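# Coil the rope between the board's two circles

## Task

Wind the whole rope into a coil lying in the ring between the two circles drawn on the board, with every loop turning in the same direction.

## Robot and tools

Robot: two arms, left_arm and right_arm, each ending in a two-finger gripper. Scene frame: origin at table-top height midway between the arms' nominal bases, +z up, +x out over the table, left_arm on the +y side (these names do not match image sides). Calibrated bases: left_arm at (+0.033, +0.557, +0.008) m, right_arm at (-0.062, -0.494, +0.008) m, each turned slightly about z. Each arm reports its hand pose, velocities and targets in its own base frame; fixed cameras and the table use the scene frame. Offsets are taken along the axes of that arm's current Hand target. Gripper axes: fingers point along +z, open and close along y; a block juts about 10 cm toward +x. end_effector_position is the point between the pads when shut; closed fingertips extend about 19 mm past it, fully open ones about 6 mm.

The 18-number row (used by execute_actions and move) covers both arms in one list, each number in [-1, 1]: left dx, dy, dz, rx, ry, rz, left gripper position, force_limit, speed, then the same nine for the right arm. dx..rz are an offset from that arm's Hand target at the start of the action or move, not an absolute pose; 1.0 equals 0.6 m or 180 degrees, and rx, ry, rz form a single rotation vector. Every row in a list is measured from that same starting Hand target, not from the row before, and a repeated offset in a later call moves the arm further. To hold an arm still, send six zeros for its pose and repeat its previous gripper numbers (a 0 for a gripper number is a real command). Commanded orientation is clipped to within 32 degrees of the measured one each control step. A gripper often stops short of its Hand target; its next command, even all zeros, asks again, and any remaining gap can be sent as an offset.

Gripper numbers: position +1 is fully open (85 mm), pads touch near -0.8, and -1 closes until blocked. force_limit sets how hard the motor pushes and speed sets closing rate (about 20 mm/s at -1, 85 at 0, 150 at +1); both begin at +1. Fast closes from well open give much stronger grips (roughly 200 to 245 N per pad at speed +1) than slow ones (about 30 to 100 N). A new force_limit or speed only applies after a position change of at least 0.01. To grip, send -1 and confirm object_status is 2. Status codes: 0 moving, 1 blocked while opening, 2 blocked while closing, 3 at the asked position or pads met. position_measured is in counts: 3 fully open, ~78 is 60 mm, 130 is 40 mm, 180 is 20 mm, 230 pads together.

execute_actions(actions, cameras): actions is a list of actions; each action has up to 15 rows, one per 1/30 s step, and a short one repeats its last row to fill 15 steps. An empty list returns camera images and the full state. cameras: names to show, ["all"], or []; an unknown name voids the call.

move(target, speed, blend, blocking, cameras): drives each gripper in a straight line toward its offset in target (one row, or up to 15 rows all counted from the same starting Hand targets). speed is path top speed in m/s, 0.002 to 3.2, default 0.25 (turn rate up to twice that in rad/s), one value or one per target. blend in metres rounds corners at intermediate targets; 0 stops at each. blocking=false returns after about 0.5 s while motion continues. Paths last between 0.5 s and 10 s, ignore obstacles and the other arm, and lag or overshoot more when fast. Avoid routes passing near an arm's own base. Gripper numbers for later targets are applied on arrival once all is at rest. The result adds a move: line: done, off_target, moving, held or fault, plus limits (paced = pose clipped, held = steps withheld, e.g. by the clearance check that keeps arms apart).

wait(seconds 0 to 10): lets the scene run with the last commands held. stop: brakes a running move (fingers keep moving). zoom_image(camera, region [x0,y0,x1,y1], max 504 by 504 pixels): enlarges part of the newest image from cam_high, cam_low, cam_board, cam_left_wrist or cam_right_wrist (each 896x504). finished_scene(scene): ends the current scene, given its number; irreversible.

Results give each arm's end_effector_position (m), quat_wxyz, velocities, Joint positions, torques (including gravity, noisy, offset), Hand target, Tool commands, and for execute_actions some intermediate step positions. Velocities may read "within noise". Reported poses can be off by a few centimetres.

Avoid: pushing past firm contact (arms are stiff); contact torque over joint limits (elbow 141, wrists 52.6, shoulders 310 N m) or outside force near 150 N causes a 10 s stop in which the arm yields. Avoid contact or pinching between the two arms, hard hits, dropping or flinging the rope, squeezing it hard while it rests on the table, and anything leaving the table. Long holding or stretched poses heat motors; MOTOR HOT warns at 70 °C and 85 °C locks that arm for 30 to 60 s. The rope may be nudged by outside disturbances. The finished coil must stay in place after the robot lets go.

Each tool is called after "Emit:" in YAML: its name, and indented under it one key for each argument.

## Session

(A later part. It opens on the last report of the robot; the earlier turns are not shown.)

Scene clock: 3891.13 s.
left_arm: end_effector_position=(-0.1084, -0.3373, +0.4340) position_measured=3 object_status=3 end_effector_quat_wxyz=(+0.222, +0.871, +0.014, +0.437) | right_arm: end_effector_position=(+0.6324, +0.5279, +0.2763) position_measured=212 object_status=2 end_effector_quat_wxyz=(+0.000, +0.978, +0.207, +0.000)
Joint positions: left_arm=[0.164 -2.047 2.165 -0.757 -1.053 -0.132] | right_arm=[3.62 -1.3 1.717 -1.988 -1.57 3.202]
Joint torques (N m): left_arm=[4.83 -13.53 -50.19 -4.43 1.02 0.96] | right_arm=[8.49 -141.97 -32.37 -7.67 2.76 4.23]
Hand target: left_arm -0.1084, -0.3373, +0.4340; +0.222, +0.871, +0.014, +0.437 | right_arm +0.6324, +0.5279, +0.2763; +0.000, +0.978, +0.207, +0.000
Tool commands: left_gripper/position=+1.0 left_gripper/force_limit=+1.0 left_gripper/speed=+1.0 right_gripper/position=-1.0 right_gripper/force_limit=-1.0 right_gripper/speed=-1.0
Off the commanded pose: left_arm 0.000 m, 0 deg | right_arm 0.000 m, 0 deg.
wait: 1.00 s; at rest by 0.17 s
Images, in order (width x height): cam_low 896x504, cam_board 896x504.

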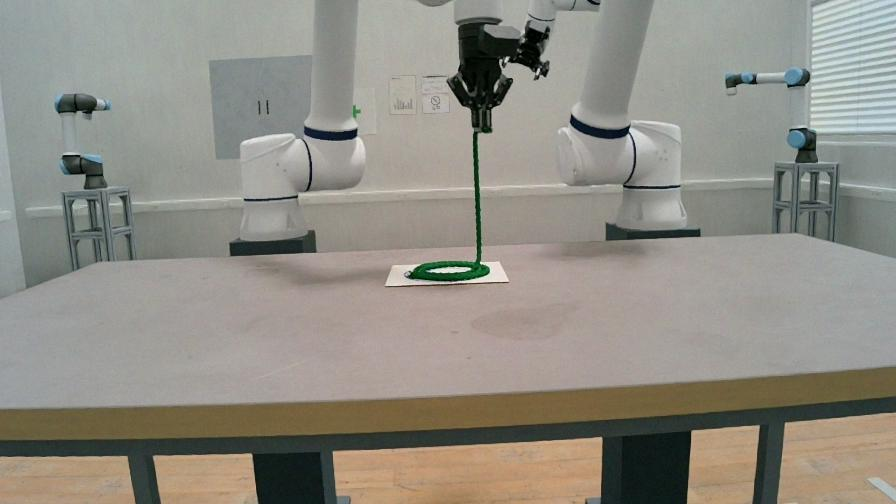

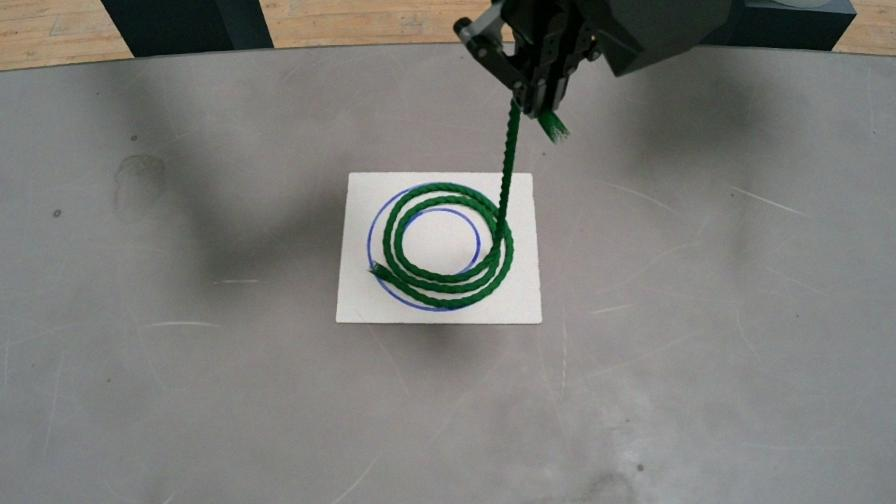

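Emit:
move:
  target:
    - [0,0,0,0,0,0,1,1,1,-0.02572,-0.00119,0.01833,0,0,0,-1,-1,-1]
    - [0,0,0,0,0,0,1,1,1,-0.04903,-0.0004,0.03833,0,0,0,-1,-1,-1]
  speed: 0.022
  blend: 0.004

Emit:
wait:
  seconds: 1.0
  cameras: ["cam_board", "cam_low", "cam_right_wrist"]

Emit:
zoom_image:
  camera: "cam_board"
  region: [355, 170, 525, 320]

Emit:
zoom_image:
  camera: "cam_right_wrist"
  region: [370, 100, 620, 310]

Scene clock: 3904.53 s.
left_arm: end_effector_position=(-0.1084, -0.3373, +0.4340) position_measured=3 object_status=3 end_effector_quat_wxyz=(+0.222, +0.871, +0.014, +0.437) | right_arm: end_effector_position=(+0.6055, +0.5162, +0.2534) position_measured=212 object_status=2 end_effector_quat_wxyz=(+0.000, +0.978, +0.207, +0.000)
Joint positions: left_arm=[0.164 -2.047 2.165 -0.757 -1.053 -0.132] | right_arm=[3.622 -1.327 1.797 -2.041 -1.57 3.204]
Joint torques (N m): left_arm=[4.88 -14.02 -50.29 -4.62 1.02 0.94] | right_arm=[9.86 -138.14 -32.39 -7.25 1.4 3.99]
Hand target: left_arm -0.1084, -0.3373, +0.4340; +0.222, +0.871, +0.014, +0.437 | right_arm +0.6054, +0.5161, +0.2533; +0.000, +0.978, +0.207, +0.000
Off the commanded pose: left_arm 0.000 m, 0 deg | right_arm 0.000 m, 0 deg.
move: done

Scene clock: 3905.53 s.
left_arm: end_effector_position=(-0.1084, -0.3373, +0.4340) position_measured=3 object_status=3 end_effector_quat_wxyz=(+0.222, +0.871, +0.014, +0.437) | right_arm: end_effector_position=(+0.6054, +0.5161, +0.2533) position_measured=212 object_status=2 end_effector_quat_wxyz=(+0.000, +0.978, +0.207, +0.000)
Joint positions: left_arm=[0.164 -2.047 2.165 -0.757 -1.053 -0.132] | right_arm=[3.622 -1.327 1.797 -2.041 -1.57 3.204]
Joint torques (N m): left_arm=[4.45 -13.5 -50.05 -4.62 0.94 1.01] | right_arm=[8.57 -137.61 -32.52 -7.69 1.66 4.68]
Hand target: left_arm -0.1084, -0.3373, +0.4340; +0.222, +0.871, +0.014, +0.437 | right_arm +0.6054, +0.5161, +0.2533; +0.000, +0.978, +0.207, +0.000
Tool commands: left_gripper/position=+1.0 left_gripper/force_limit=+1.0 left_gripper/speed=+1.0 right_gripper/position=-1.0 right_gripper/force_limit=-1.0 right_gripper/speed=-1.0
Off the commanded pose: left_arm 0.000 m, 0 deg | right_arm 0.000 m, 0 deg.
wait: 1.00 s; at rest by 0.17 s
camera_calibration:
cam_right_wrist: T_world_to_cam=[[0.401152, -0.915868, -0.0161853, 0.247189], [-0.864159, -0.384246, 0.324937, 0.658789], [-0.303819, -0.116363, -0.945597, 0.609023], [0, 0, 0, 1]] pos_world=[0.655171, 0.550397, 0.365827]
Images, in order (width x height): cam_low 896x504, cam_board 896x504, cam_right_wrist 896x504.

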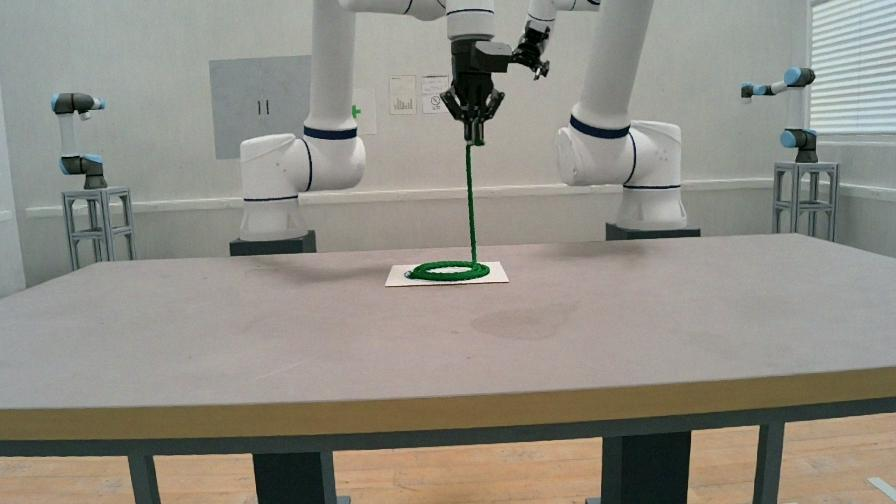

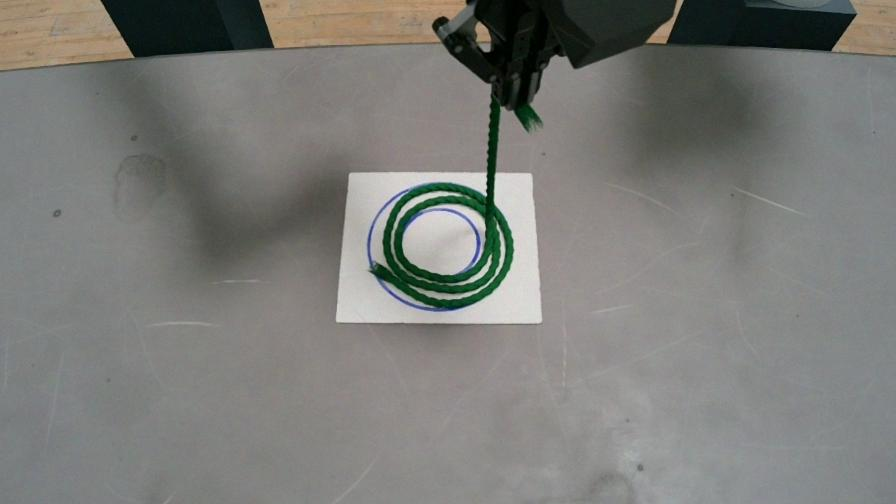

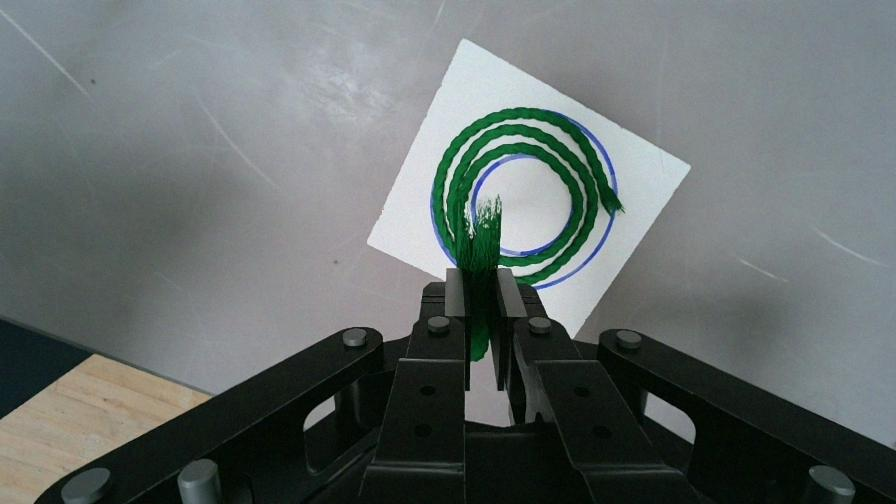

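Scaled by 2.965.

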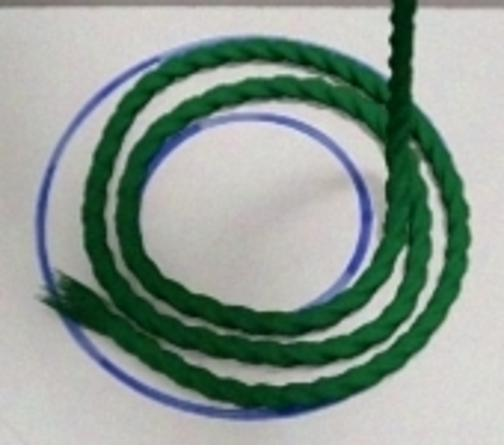

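Scaled by 2.016.

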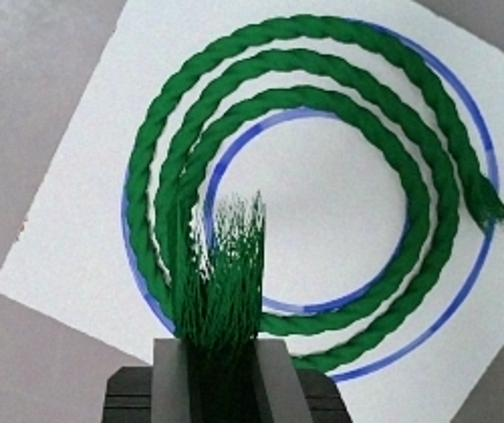

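Emit:
move:
  target:
    - [0,0,0,0,0,0,1,1,1,-0.02357,-0.0077,0.02167,0,0,-0.0778,-1,-1,-1]
    - [0,0,0,0,0,0,1,1,1,-0.0483,-0.009,0.045,0,0,-0.1556,-1,-1,-1]
  speed: 0.04
  blend: 0.004

Emit:
wait:
  seconds: 1.0
  cameras: ["cam_board", "cam_low", "cam_right_wrist"]

Emit:
zoom_image:
  camera: "cam_board"
  region: [355, 170, 525, 320]

Emit:
zoom_image:
  camera: "cam_right_wrist"
  region: [370, 80, 620, 290]

Scene clock: 3937.43 s.
left_arm: end_effector_position=(-0.1084, -0.3373, +0.4340) position_measured=3 object_status=3 end_effector_quat_wxyz=(+0.222, +0.871, +0.014, +0.437) | right_arm: end_effector_position=(+0.5768, +0.5093, +0.2264) position_measured=212 object_status=2 end_effector_quat_wxyz=(+0.000, +0.899, +0.438, +0.000)
Joint positions: left_arm=[0.164 -2.047 2.165 -0.757 -1.053 -0.132] | right_arm=[3.632 -1.345 1.874 -2.1 -1.57 2.725]
Joint torques (N m): left_arm=[3.61 -12.79 -50.54 -4.67 0.98 1.06] | right_arm=[11.26 -132.47 -31.28 -7.74 -0.66 -3.28]
Hand target: left_arm -0.1084, -0.3373, +0.4340; +0.222, +0.871, +0.014, +0.437 | right_arm +0.5768, +0.5093, +0.2264; +0.000, +0.899, +0.438, +0.000
Off the commanded pose: left_arm 0.000 m, 0 deg | right_arm 0.000 m, 0 deg.
move: done

Scene clock: 3938.43 s.
left_arm: end_effector_position=(-0.1084, -0.3373, +0.4340) position_measured=3 object_status=3 end_effector_quat_wxyz=(+0.222, +0.871, +0.014, +0.437) | right_arm: end_effector_position=(+0.5768, +0.5093, +0.2264) position_measured=212 object_status=2 end_effector_quat_wxyz=(+0.000, +0.899, +0.438, +0.000)
Joint positions: left_arm=[0.164 -2.047 2.165 -0.757 -1.053 -0.132] | right_arm=[3.632 -1.345 1.874 -2.1 -1.57 2.725]
Joint torques (N m): left_arm=[4.22 -14.18 -49.41 -4.69 1.08 1.14] | right_arm=[12.01 -131.96 -30.82 -7.72 3.34 -2.73]
Hand target: left_arm -0.1084, -0.3373, +0.4340; +0.222, +0.871, +0.014, +0.437 | right_arm +0.5768, +0.5093, +0.2264; +0.000, +0.899, +0.438, +0.000
Tool commands: left_gripper/position=+1.0 left_gripper/force_limit=+1.0 left_gripper/speed=+1.0 right_gripper/position=-1.0 right_gripper/force_limit=-1.0 right_gripper/speed=-1.0
Off the commanded pose: left_arm 0.000 m, 0 deg | right_arm 0.000 m, 0 deg.
wait: 1.00 s; at rest by 0.17 s
camera_calibration:
cam_right_wrist: T_world_to_cam=[[0.784245, -0.620237, -0.0163297, -0.119508], [-0.582535, -0.745123, 0.324723, 0.661618], [-0.213573, -0.24515, -0.945668, 0.587543], [0, 0, 0, 1]] pos_world=[0.604622, 0.5629, 0.338827]
Images, in order (width x height): cam_low 896x504, cam_board 896x504, cam_right_wrist 896x504.

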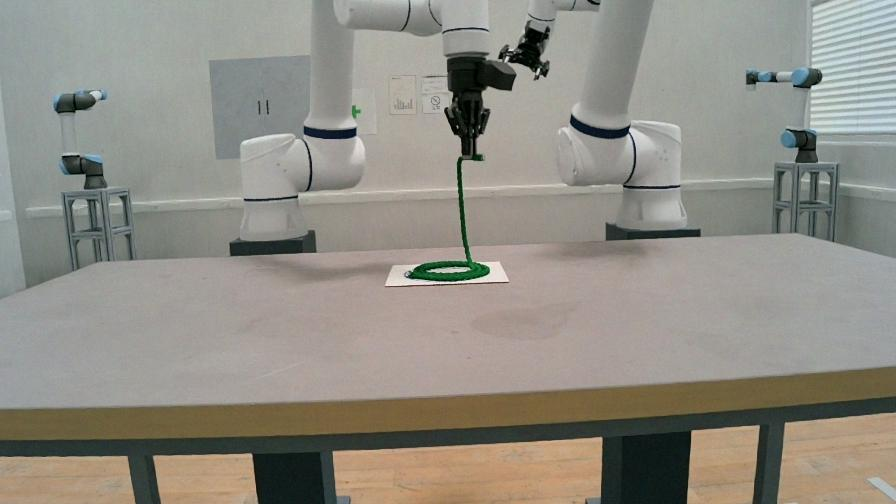

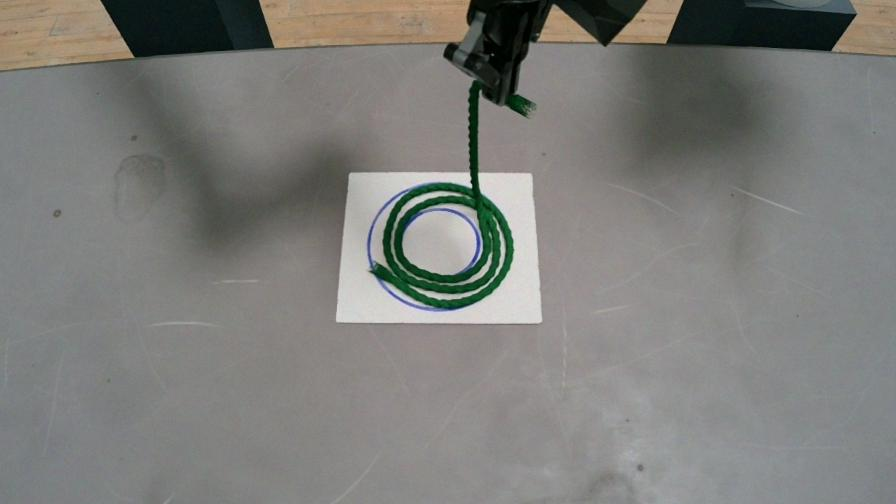

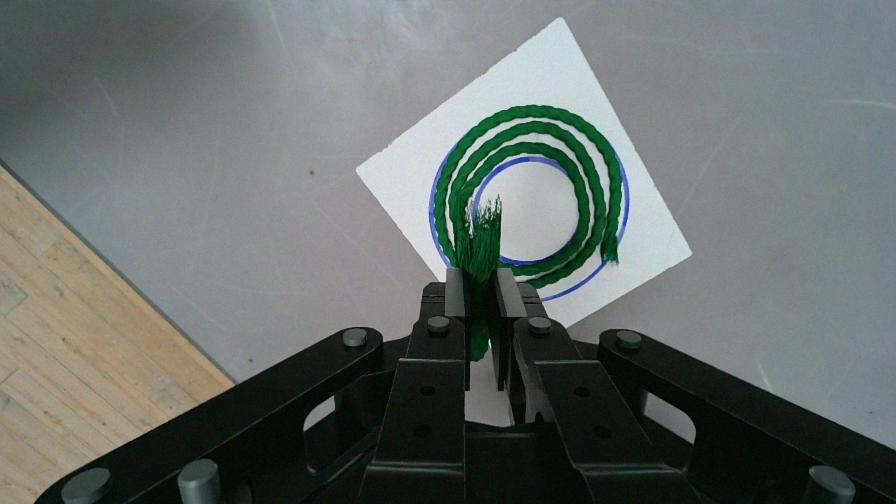

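Scaled by 2.965.

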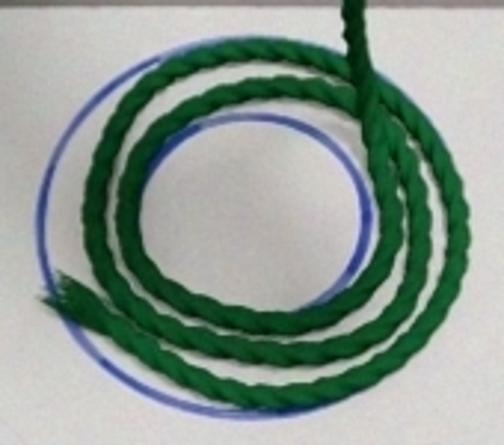

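Scaled by 2.016.

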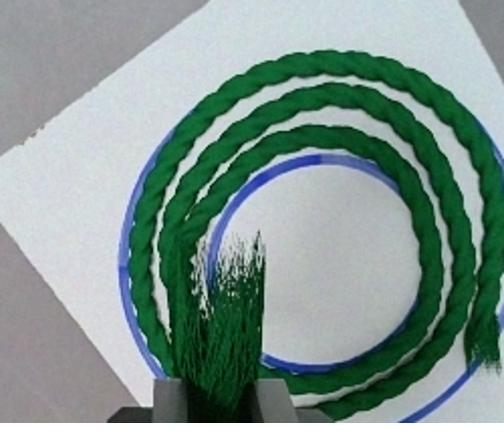

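Emit:
move:
  target:
    - [0,0,0,0,0,0,1,1,1,-0.02305,-0.00378,0.02333,0,0,-0.0556,-1,-1,-1]
    - [0,0,0,0,0,0,1,1,1,-0.0464,-0.0031,0.04667,0,0,-0.1111,-1,-1,-1]
  speed: 0.03
  blend: 0.004

Emit:
wait:
  seconds: 1.0
  cameras: ["cam_board", "cam_low", "cam_right_wrist"]

Emit:
zoom_image:
  camera: "cam_board"
  region: [355, 170, 525, 320]

Emit:
zoom_image:
  camera: "cam_right_wrist"
  region: [370, 60, 620, 270]

Scene clock: 3976.17 s.
left_arm: end_effector_position=(-0.1084, -0.3373, +0.4340) position_measured=3 object_status=3 end_effector_quat_wxyz=(+0.222, +0.871, +0.014, +0.437) | right_arm: end_effector_position=(+0.5581, +0.4886, +0.1984) position_measured=212 object_status=2 end_effector_quat_wxyz=(+0.000, +0.809, +0.587, +0.000)
Joint positions: left_arm=[0.164 -2.047 2.165 -0.757 -1.053 -0.132] | right_arm=[3.619 -1.361 1.952 -2.162 -1.57 2.363]
Joint torques (N m): left_arm=[3.57 -14.74 -50.4 -4.62 1.17 0.85] | right_arm=[-7.33 -127.25 -29.58 -7.66 -1.12 -2.55]
Hand target: left_arm -0.1084, -0.3373, +0.4340; +0.222, +0.871, +0.014, +0.437 | right_arm +0.5581, +0.4886, +0.1984; +0.000, +0.809, +0.587, +0.000
Off the commanded pose: left_arm 0.000 m, 0 deg | right_arm 0.000 m, 0 deg.
move: done

Scene clock: 3977.17 s.
left_arm: end_effector_position=(-0.1084, -0.3373, +0.4340) position_measured=3 object_status=3 end_effector_quat_wxyz=(+0.222, +0.871, +0.014, +0.437) | right_arm: end_effector_position=(+0.5581, +0.4886, +0.1984) position_measured=212 object_status=2 end_effector_quat_wxyz=(+0.000, +0.809, +0.587, +0.000)
Joint positions: left_arm=[0.164 -2.047 2.165 -0.757 -1.053 -0.132] | right_arm=[3.619 -1.361 1.952 -2.162 -1.57 2.363]
Joint torques (N m): left_arm=[5.38 -12.49 -50.03 -4.51 1.07 0.99] | right_arm=[-7.78 -127.45 -30.12 -7.51 1.77 -2.7]
Hand target: left_arm -0.1084, -0.3373, +0.4340; +0.222, +0.871, +0.014, +0.437 | right_arm +0.5581, +0.4886, +0.1984; +0.000, +0.809, +0.587, +0.000
Tool commands: left_gripper/position=+1.0 left_gripper/force_limit=+1.0 left_gripper/speed=+1.0 right_gripper/position=-1.0 right_gripper/force_limit=-1.0 right_gripper/speed=-1.0
Off the commanded pose: left_arm 0.000 m, 0 deg | right_arm 0.000 m, 0 deg.
wait: 1.00 s; at rest by 0.17 s
camera_calibration:
cam_right_wrist: T_world_to_cam=[[0.949071, -0.314637, -0.0163703, -0.359452], [-0.292606, -0.899497, 0.32448, 0.557997], [-0.116818, -0.303164, -0.945751, 0.526322], [0, 0, 0, 1]] pos_world=[0.565902, 0.548382, 0.310826]
Images, in order (width x height): cam_low 896x504, cam_board 896x504, cam_right_wrist 896x504.

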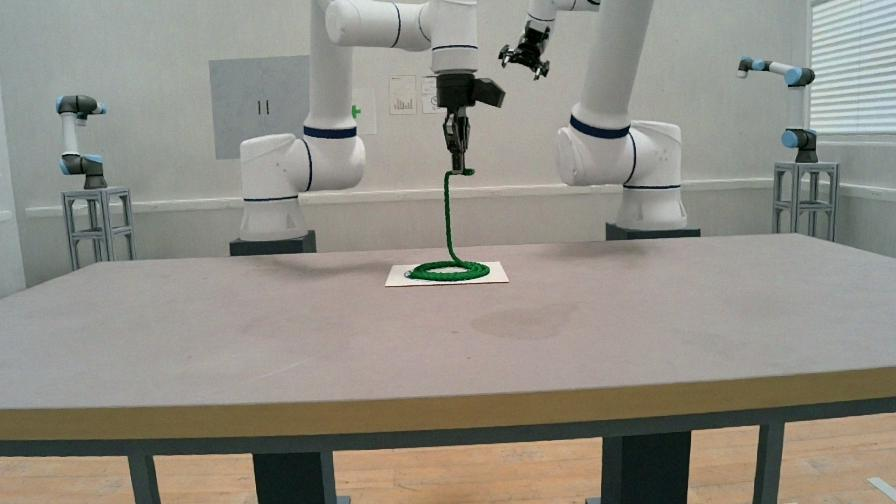

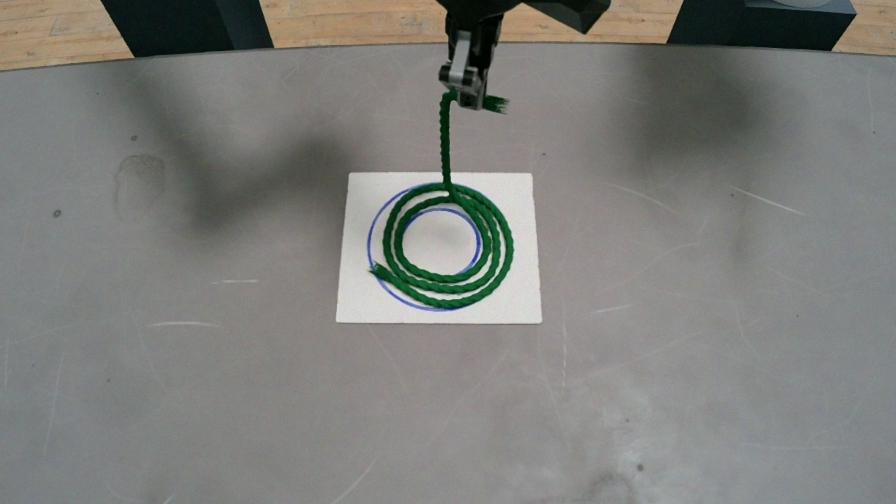

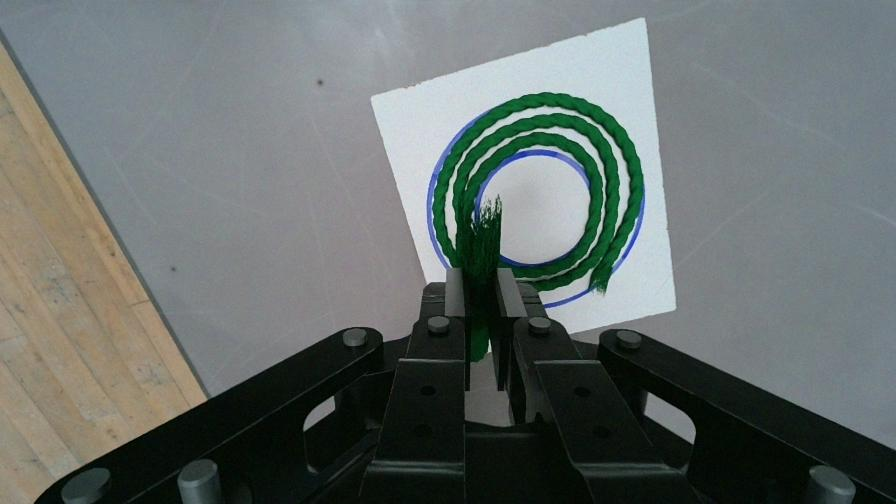

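Scaled by 2.965.

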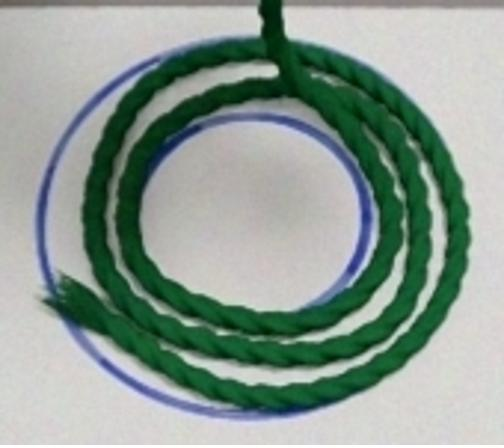

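Scaled by 2.016.

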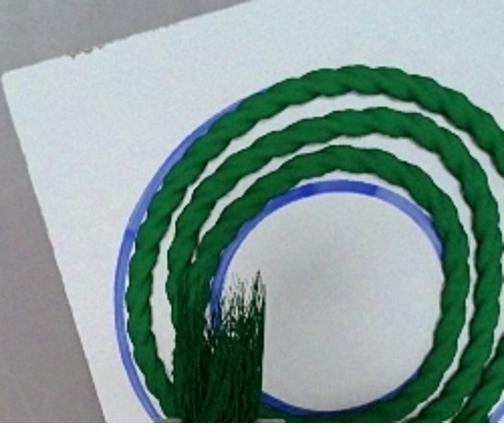

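Emit:
move:
  target:
    - [0,0,0,0,0,0,1,1,1,-0.01845,0.01388,0.01833,0,0,0,-1,-1,-1]
    - [0,0,0,0,0,0,1,1,1,-0.03687,0.02512,0.04,0,0,0,-1,-1,-1]
  speed: 0.022
  blend: 0.004

Emit:
wait:
  seconds: 1.0
  cameras: ["cam_board", "cam_low", "cam_right_wrist"]

Emit:
zoom_image:
  camera: "cam_board"
  region: [355, 170, 525, 320]

Emit:
zoom_image:
  camera: "cam_right_wrist"
  region: [370, 60, 620, 270]

Scene clock: 4017.17 s.
left_arm: end_effector_position=(-0.1084, -0.3373, +0.4340) position_measured=3 object_status=3 end_effector_quat_wxyz=(+0.222, +0.871, +0.014, +0.437) | right_arm: end_effector_position=(+0.5656, +0.4630, +0.1744) position_measured=212 object_status=2 end_effector_quat_wxyz=(+0.000, +0.809, +0.587, +0.000)
Joint positions: left_arm=[0.164 -2.047 2.165 -0.757 -1.053 -0.132] | right_arm=[3.582 -1.352 1.993 -2.211 -1.57 2.326]
Joint torques (N m): left_arm=[5.02 -13.93 -49.88 -4.73 0.98 0.96] | right_arm=[-6.28 -73.46 -27.89 -7.81 -1.52 -2.56]
Hand target: left_arm -0.1084, -0.3373, +0.4340; +0.222, +0.871, +0.014, +0.437 | right_arm +0.5656, +0.4629, +0.1743; +0.000, +0.809, +0.587, +0.000
Off the commanded pose: left_arm 0.000 m, 0 deg | right_arm 0.000 m, 0 deg.
move: done

Scene clock: 4018.17 s.
left_arm: end_effector_position=(-0.1084, -0.3373, +0.4340) position_measured=3 object_status=3 end_effector_quat_wxyz=(+0.222, +0.871, +0.014, +0.437) | right_arm: end_effector_position=(+0.5656, +0.4629, +0.1743) position_measured=212 object_status=2 end_effector_quat_wxyz=(+0.000, +0.809, +0.587, +0.000)
Joint positions: left_arm=[0.164 -2.047 2.165 -0.757 -1.053 -0.132] | right_arm=[3.582 -1.352 1.993 -2.211 -1.57 2.326]
Joint torques (N m): left_arm=[4.92 -12.64 -50.42 -4.66 1.09 0.82] | right_arm=[-7.69 -72.91 -27.76 -7.67 -1.98 -2.84]
Hand target: left_arm -0.1084, -0.3373, +0.4340; +0.222, +0.871, +0.014, +0.437 | right_arm +0.5656, +0.4629, +0.1743; +0.000, +0.809, +0.587, +0.000
Tool commands: left_gripper/position=+1.0 left_gripper/force_limit=+1.0 left_gripper/speed=+1.0 right_gripper/position=-1.0 right_gripper/force_limit=-1.0 right_gripper/speed=-1.0
Off the commanded pose: left_arm 0.000 m, 0 deg | right_arm 0.000 m, 0 deg.
wait: 1.00 s; at rest by 0.17 s
camera_calibration:
cam_right_wrist: T_world_to_cam=[[0.94908, -0.31461, -0.0163803, -0.375065], [-0.292576, -0.899507, 0.32448, 0.544851], [-0.116819, -0.303165, -0.945751, 0.496709], [0, 0, 0, 1]] pos_world=[0.573402, 0.522682, 0.286826]
Images, in order (width x height): cam_low 896x504, cam_board 896x504, cam_right_wrist 896x504.

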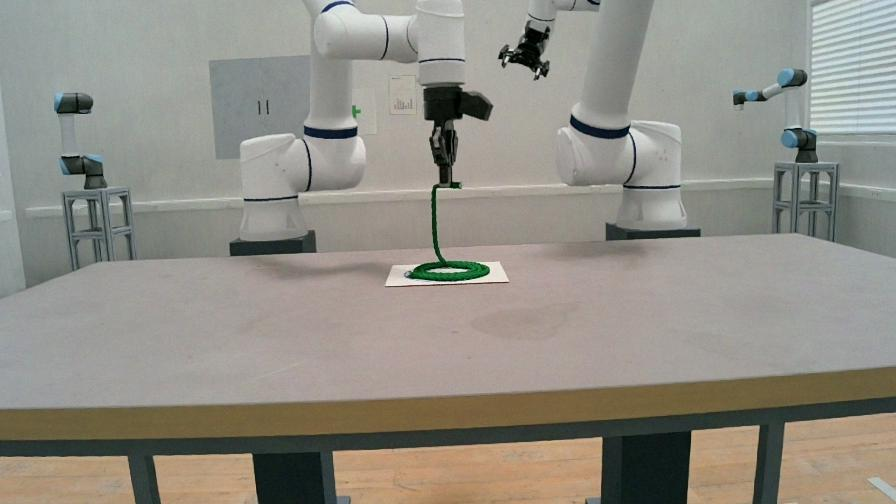

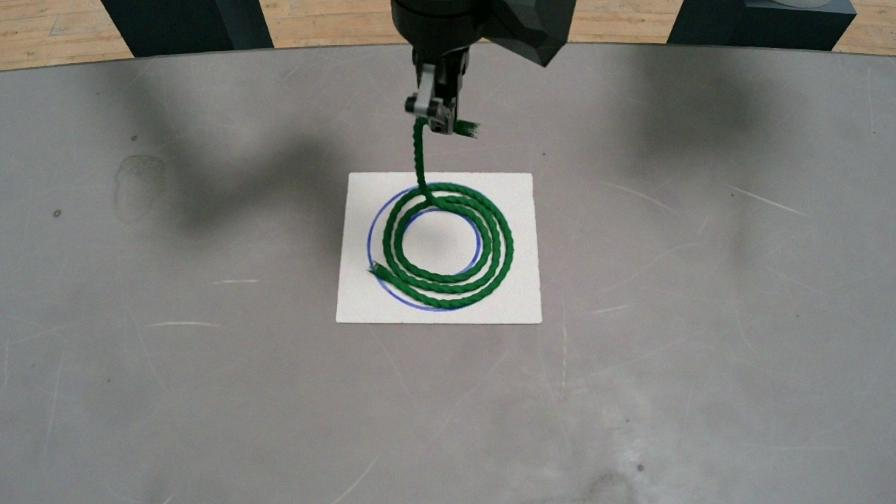

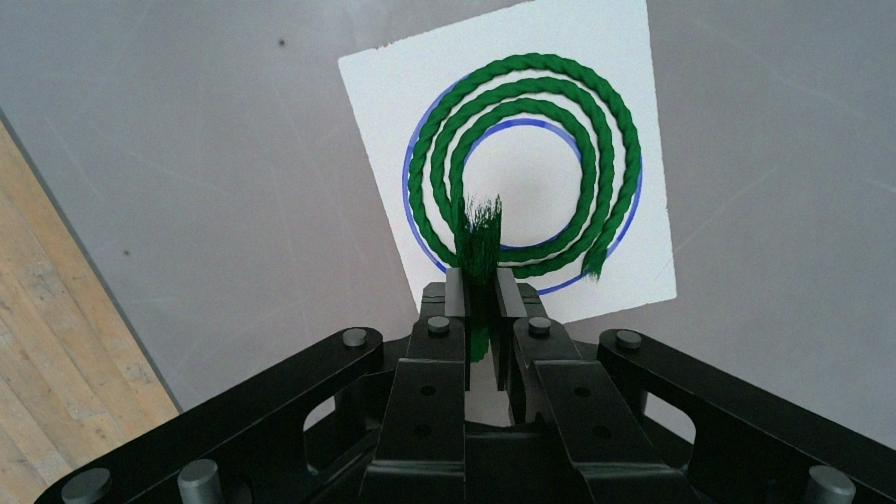

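Scaled by 2.965.

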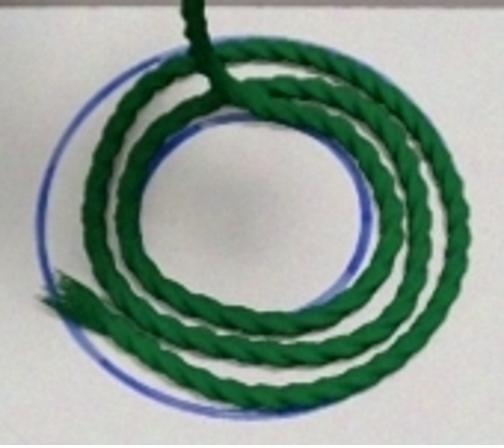

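Scaled by 2.016.

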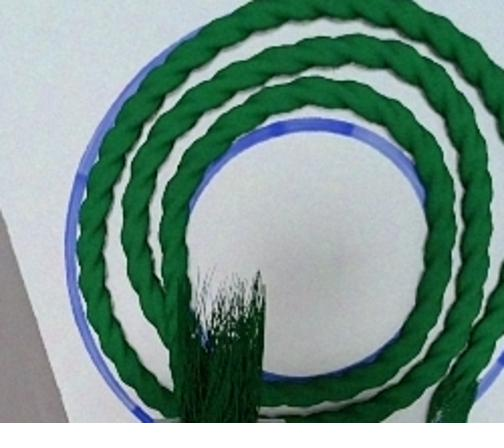

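Emit:
wait:
  seconds: 0.1
  cameras: ["cam_board","cam_high"]

Emit:
zoom_image:
  camera: "cam_board"
  region: [355, 170, 525, 320]

Scene clock: 4050.67 s.
left_arm: end_effector_position=(-0.1084, -0.3373, +0.4340) position_measured=3 object_status=3 end_effector_quat_wxyz=(+0.222, +0.871, +0.014, +0.437) | right_arm: end_effector_position=(+0.5656, +0.4629, +0.1743) position_measured=212 object_status=2 end_effector_quat_wxyz=(+0.000, +0.809, +0.587, +0.000)
Joint positions: left_arm=[0.164 -2.047 2.165 -0.757 -1.053 -0.132] | right_arm=[3.582 -1.352 1.993 -2.211 -1.57 2.326]
Joint torques (N m): left_arm=[4.87 -14.22 -49.83 -4.87 1.09 0.88] | right_arm=[-6.22 -75.56 -28.4 -7.36 -1.86 -2.7]
Hand target: left_arm -0.1084, -0.3373, +0.4340; +0.222, +0.871, +0.014, +0.437 | right_arm +0.5656, +0.4629, +0.1743; +0.000, +0.809, +0.587, +0.000
Tool commands: left_gripper/position=+1.0 left_gripper/force_limit=+1.0 left_gripper/speed=+1.0 right_gripper/position=-1.0 right_gripper/force_limit=-1.0 right_gripper/speed=-1.0
Off the commanded pose: left_arm 0.000 m, 0 deg | right_arm 0.000 m, 0 deg.
wait: 0.10 s; at rest from the start
Images, in order (width x height): cam_high 896x504, cam_board 896x504.

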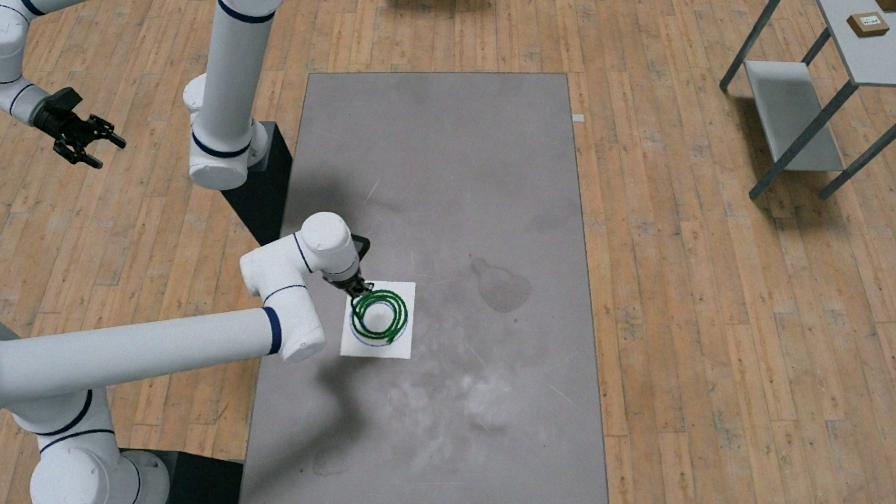

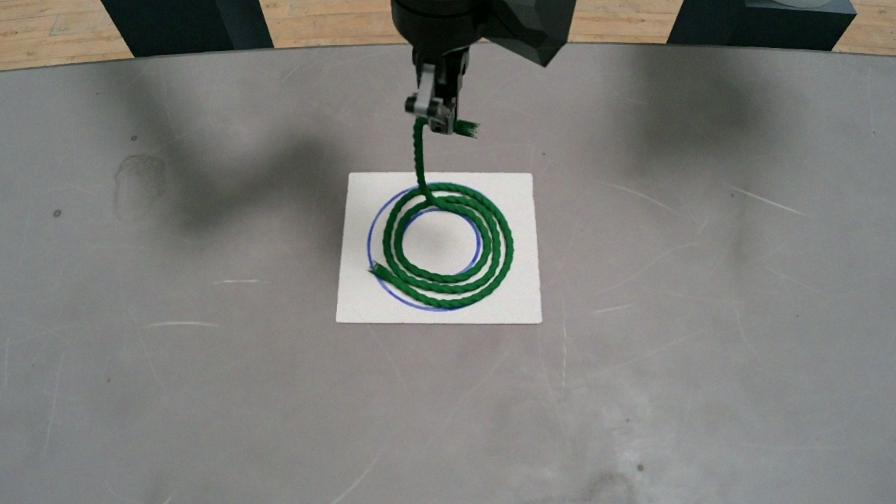

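Scaled by 2.965.

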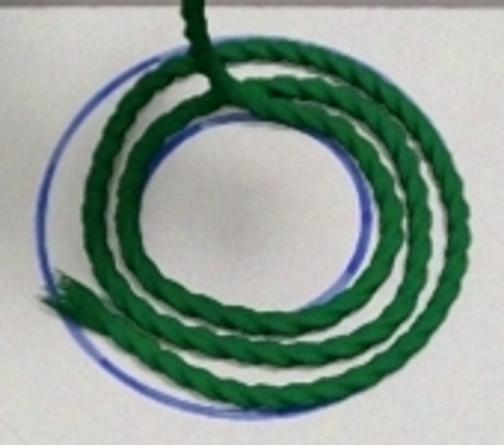

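Emit:
move:
  target:
    - [0,0,0,0,0,0,1,1,1,-0.01887,0.01367,0.02383,0,0,0,-1,-1,-1]
    - [0,0,0,0,0,0,1,1,1,-0.03251,0.03369,0.04717,0,0,0,-1,-1,-1]
  speed: 0.022
  blend: 0.004
  cameras: ["cam_board"]

Emit:
zoom_image:
  camera: "cam_board"
  region: [355, 170, 525, 320]

Scene clock: 4108.23 s.
left_arm: end_effector_position=(-0.1084, -0.3373, +0.4340) position_measured=3 object_status=3 end_effector_quat_wxyz=(+0.222, +0.871, +0.014, +0.437) | right_arm: end_effector_position=(+0.5787, +0.4381, +0.1461) position_measured=212 object_status=2 end_effector_quat_wxyz=(+0.000, +0.809, +0.587, +0.000)
Joint positions: left_arm=[0.164 -2.047 2.165 -0.757 -1.053 -0.132] | right_arm=[3.542 -1.328 2.024 -2.267 -1.57 2.287]
Joint torques (N m): left_arm=[4.39 -13.76 -49.82 -4.73 1.36 1.01] | right_arm=[-6.49 -75.98 -25.83 -7.81 -1.51 -2.74]
Hand target: left_arm -0.1084, -0.3373, +0.4340; +0.222, +0.871, +0.014, +0.437 | right_arm +0.5787, +0.4381, +0.1460; +0.000, +0.809, +0.587, +0.000
Off the commanded pose: left_arm 0.000 m, 0 deg | right_arm 0.000 m, 0 deg.
move: done
Images, in order (width x height): cam_board 896x504.

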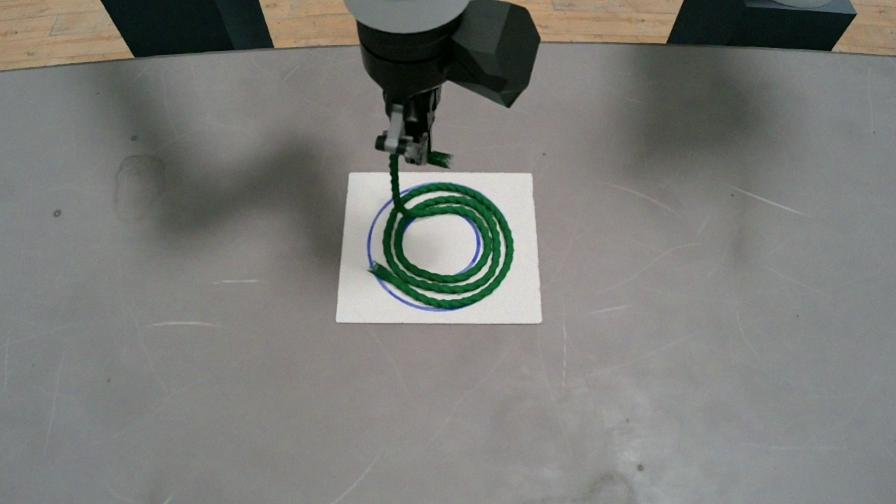

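Scaled by 2.965.

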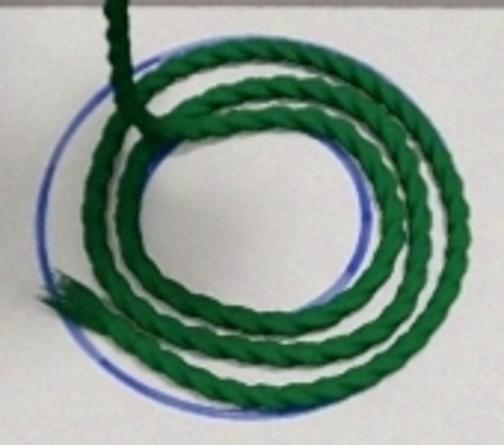

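Emit:
move:
  target:
    - [0,0,0,0,0,0,1,1,1,-0.00326,0.02088,0.0235,0,0,-0.02222,-1,-1,-1]
    - [0,0,0,0,0,0,1,1,1,0.00116,0.04122,0.0468,0,0,-0.04444,-1,-1,-1]
  speed: 0.022
  blend: 0.004
  cameras: ["cam_board"]

Emit:
zoom_image:
  camera: "cam_board"
  region: [355, 170, 525, 320]

Scene clock: 4135.30 s.
left_arm: end_effector_position=(-0.1084, -0.3373, +0.4340) position_measured=3 object_status=3 end_effector_quat_wxyz=(+0.222, +0.871, +0.014, +0.437) | right_arm: end_effector_position=(+0.6024, +0.4311, +0.1180) position_measured=212 object_status=2 end_effector_quat_wxyz=(+0.000, +0.766, +0.642, +0.000)
Joint positions: left_arm=[0.164 -2.047 2.165 -0.757 -1.053 -0.132] | right_arm=[3.521 -1.274 2.015 -2.311 -1.57 2.125]
Joint torques (N m): left_arm=[3.92 -14.33 -50.2 -4.75 1.04 0.97] | right_arm=[-6.89 -80.77 -45.94 -7.3 -1.76 -2.53]
Hand target: left_arm -0.1084, -0.3373, +0.4340; +0.222, +0.871, +0.014, +0.437 | right_arm +0.6025, +0.4311, +0.1179; +0.000, +0.766, +0.642, +0.000
Off the commanded pose: left_arm 0.000 m, 0 deg | right_arm 0.000 m, 0 deg.
move: done
Images, in order (width x height): cam_board 896x504.

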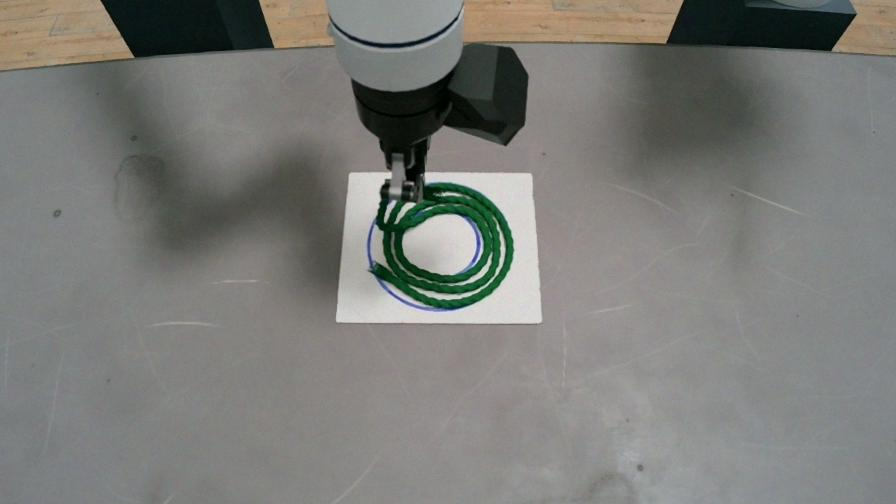

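Scaled by 2.965.

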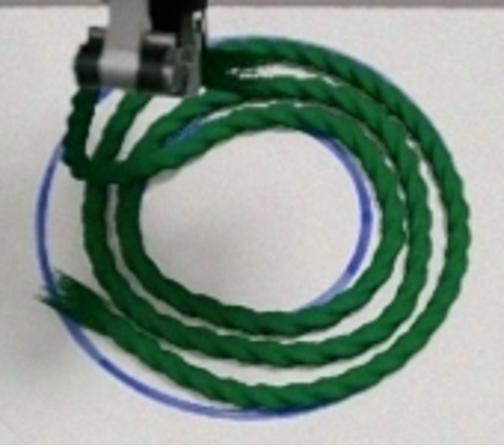

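Emit:
move:
  target:
    - [0,0,0,0,0,0,1,1,1,0,0,-0.04,0,0,0,-1,-1,-1]
    - [0,0,0,0,0,0,1,1,1,-0.03137,0.0088,-0.035,0,0,0.4167,-1,-1,-1]
  speed: [0.03,0.1]
  blend: 0
  cameras: ["cam_board"]

Emit:
zoom_image:
  camera: "cam_board"
  region: [355, 170, 525, 320]

Scene clock: 4195.80 s.
left_arm: end_effector_position=(-0.1084, -0.3373, +0.4340) position_measured=3 object_status=3 end_effector_quat_wxyz=(+0.222, +0.871, +0.014, +0.437) | right_arm: end_effector_position=(+0.6044, +0.4116, +0.1389) position_measured=212 object_status=2 end_effector_quat_wxyz=(+0.000, +0.999, +0.043, +0.000)
Joint positions: left_arm=[0.164 -2.047 2.165 -0.757 -1.053 -0.132] | right_arm=[3.494 -1.312 2.019 -2.277 -1.57 3.408]
Joint torques (N m): left_arm=[4.41 -13.19 -50.04 -4.55 1.1 0.77] | right_arm=[-8.87 -127.12 -26.69 -7.65 -2.05 4.33]
Hand target: left_arm -0.1084, -0.3373, +0.4340; +0.222, +0.871, +0.014, +0.437 | right_arm +0.6044, +0.4116, +0.1389; +0.000, +0.999, +0.043, +0.000
Off the commanded pose: left_arm 0.000 m, 0 deg | right_arm 0.000 m, 0 deg.
move: done
Images, in order (width x height): cam_board 896x504.

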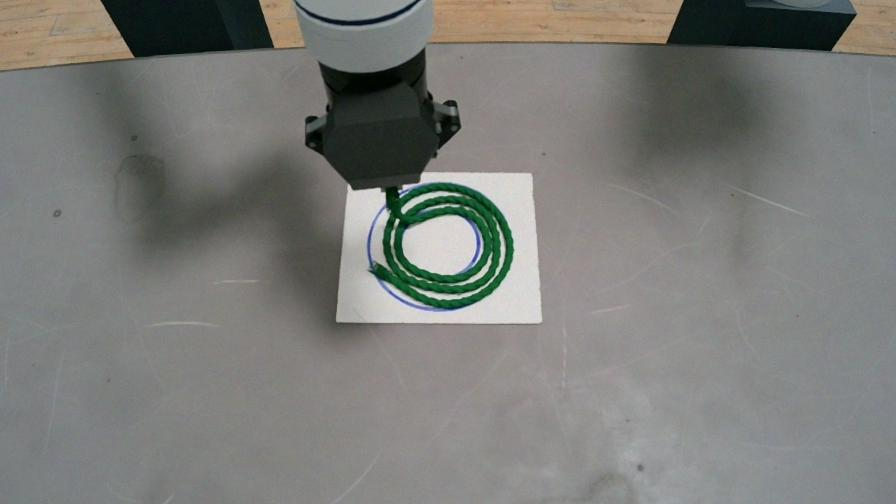

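Scaled by 2.965.

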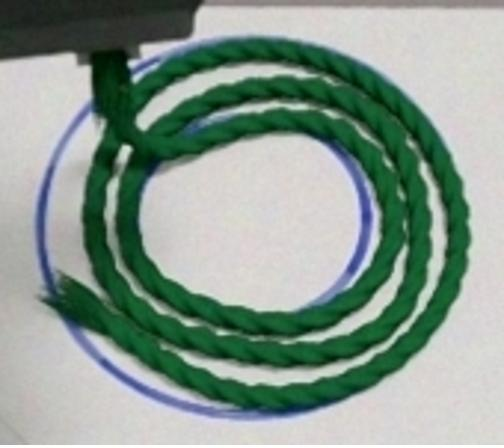

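Emit:
move:
  target:
    - [0,0,0,0,0,0,1,1,1,0.02147,0.00221,0.01667,0,0,-0.05556,-1,-1,-1]
    - [0,0,0,0,0,0,1,1,1,0.04224,-0.00525,0.04,0,0,-0.1278,-1,-1,-1]
  speed: 0.03
  blend: 0.004
  cameras: ["cam_board"]

Emit:
zoom_image:
  camera: "cam_board"
  region: [355, 170, 525, 320]

Scene clock: 4218.90 s.
left_arm: end_effector_position=(-0.1084, -0.3373, +0.4340) position_measured=3 object_status=3 end_effector_quat_wxyz=(+0.222, +0.871, +0.014, +0.437) | right_arm: end_effector_position=(+0.6293, +0.4169, +0.1149) position_measured=212 object_status=2 end_effector_quat_wxyz=(+0.000, +0.970, +0.241, +0.000)
Joint positions: left_arm=[0.164 -2.047 2.165 -0.757 -1.053 -0.132] | right_arm=[3.489 -1.251 1.989 -2.308 -1.57 3.001]
Joint torques (N m): left_arm=[4.08 -14.35 -49.98 -4.55 1.18 0.88] | right_arm=[9.97 -85.36 -46 -7.76 -0.55 -2.61]
Hand target: left_arm -0.1084, -0.3373, +0.4340; +0.222, +0.871, +0.014, +0.437 | right_arm +0.6294, +0.4169, +0.1149; +0.000, +0.970, +0.242, +0.000
Off the commanded pose: left_arm 0.000 m, 0 deg | right_arm 0.000 m, 0 deg.
move: done
Images, in order (width x height): cam_board 896x504.

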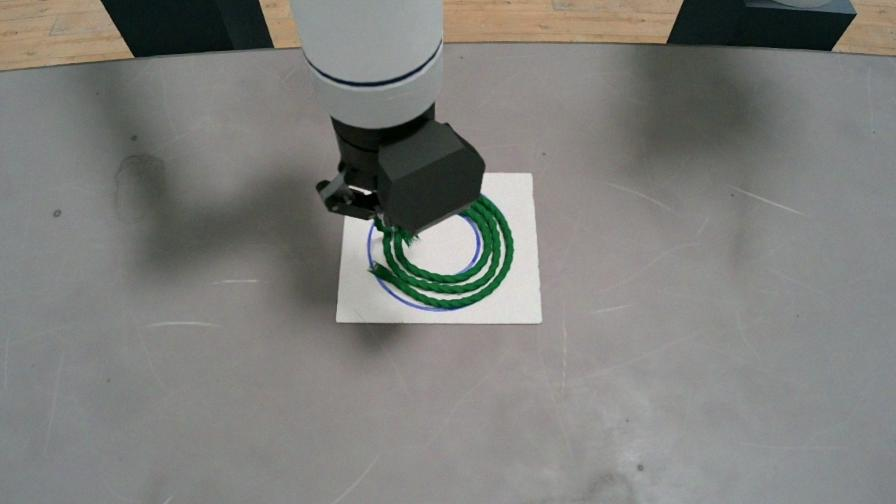

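Scaled by 2.965.

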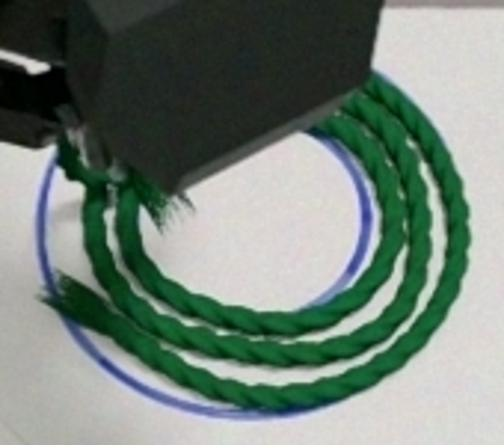

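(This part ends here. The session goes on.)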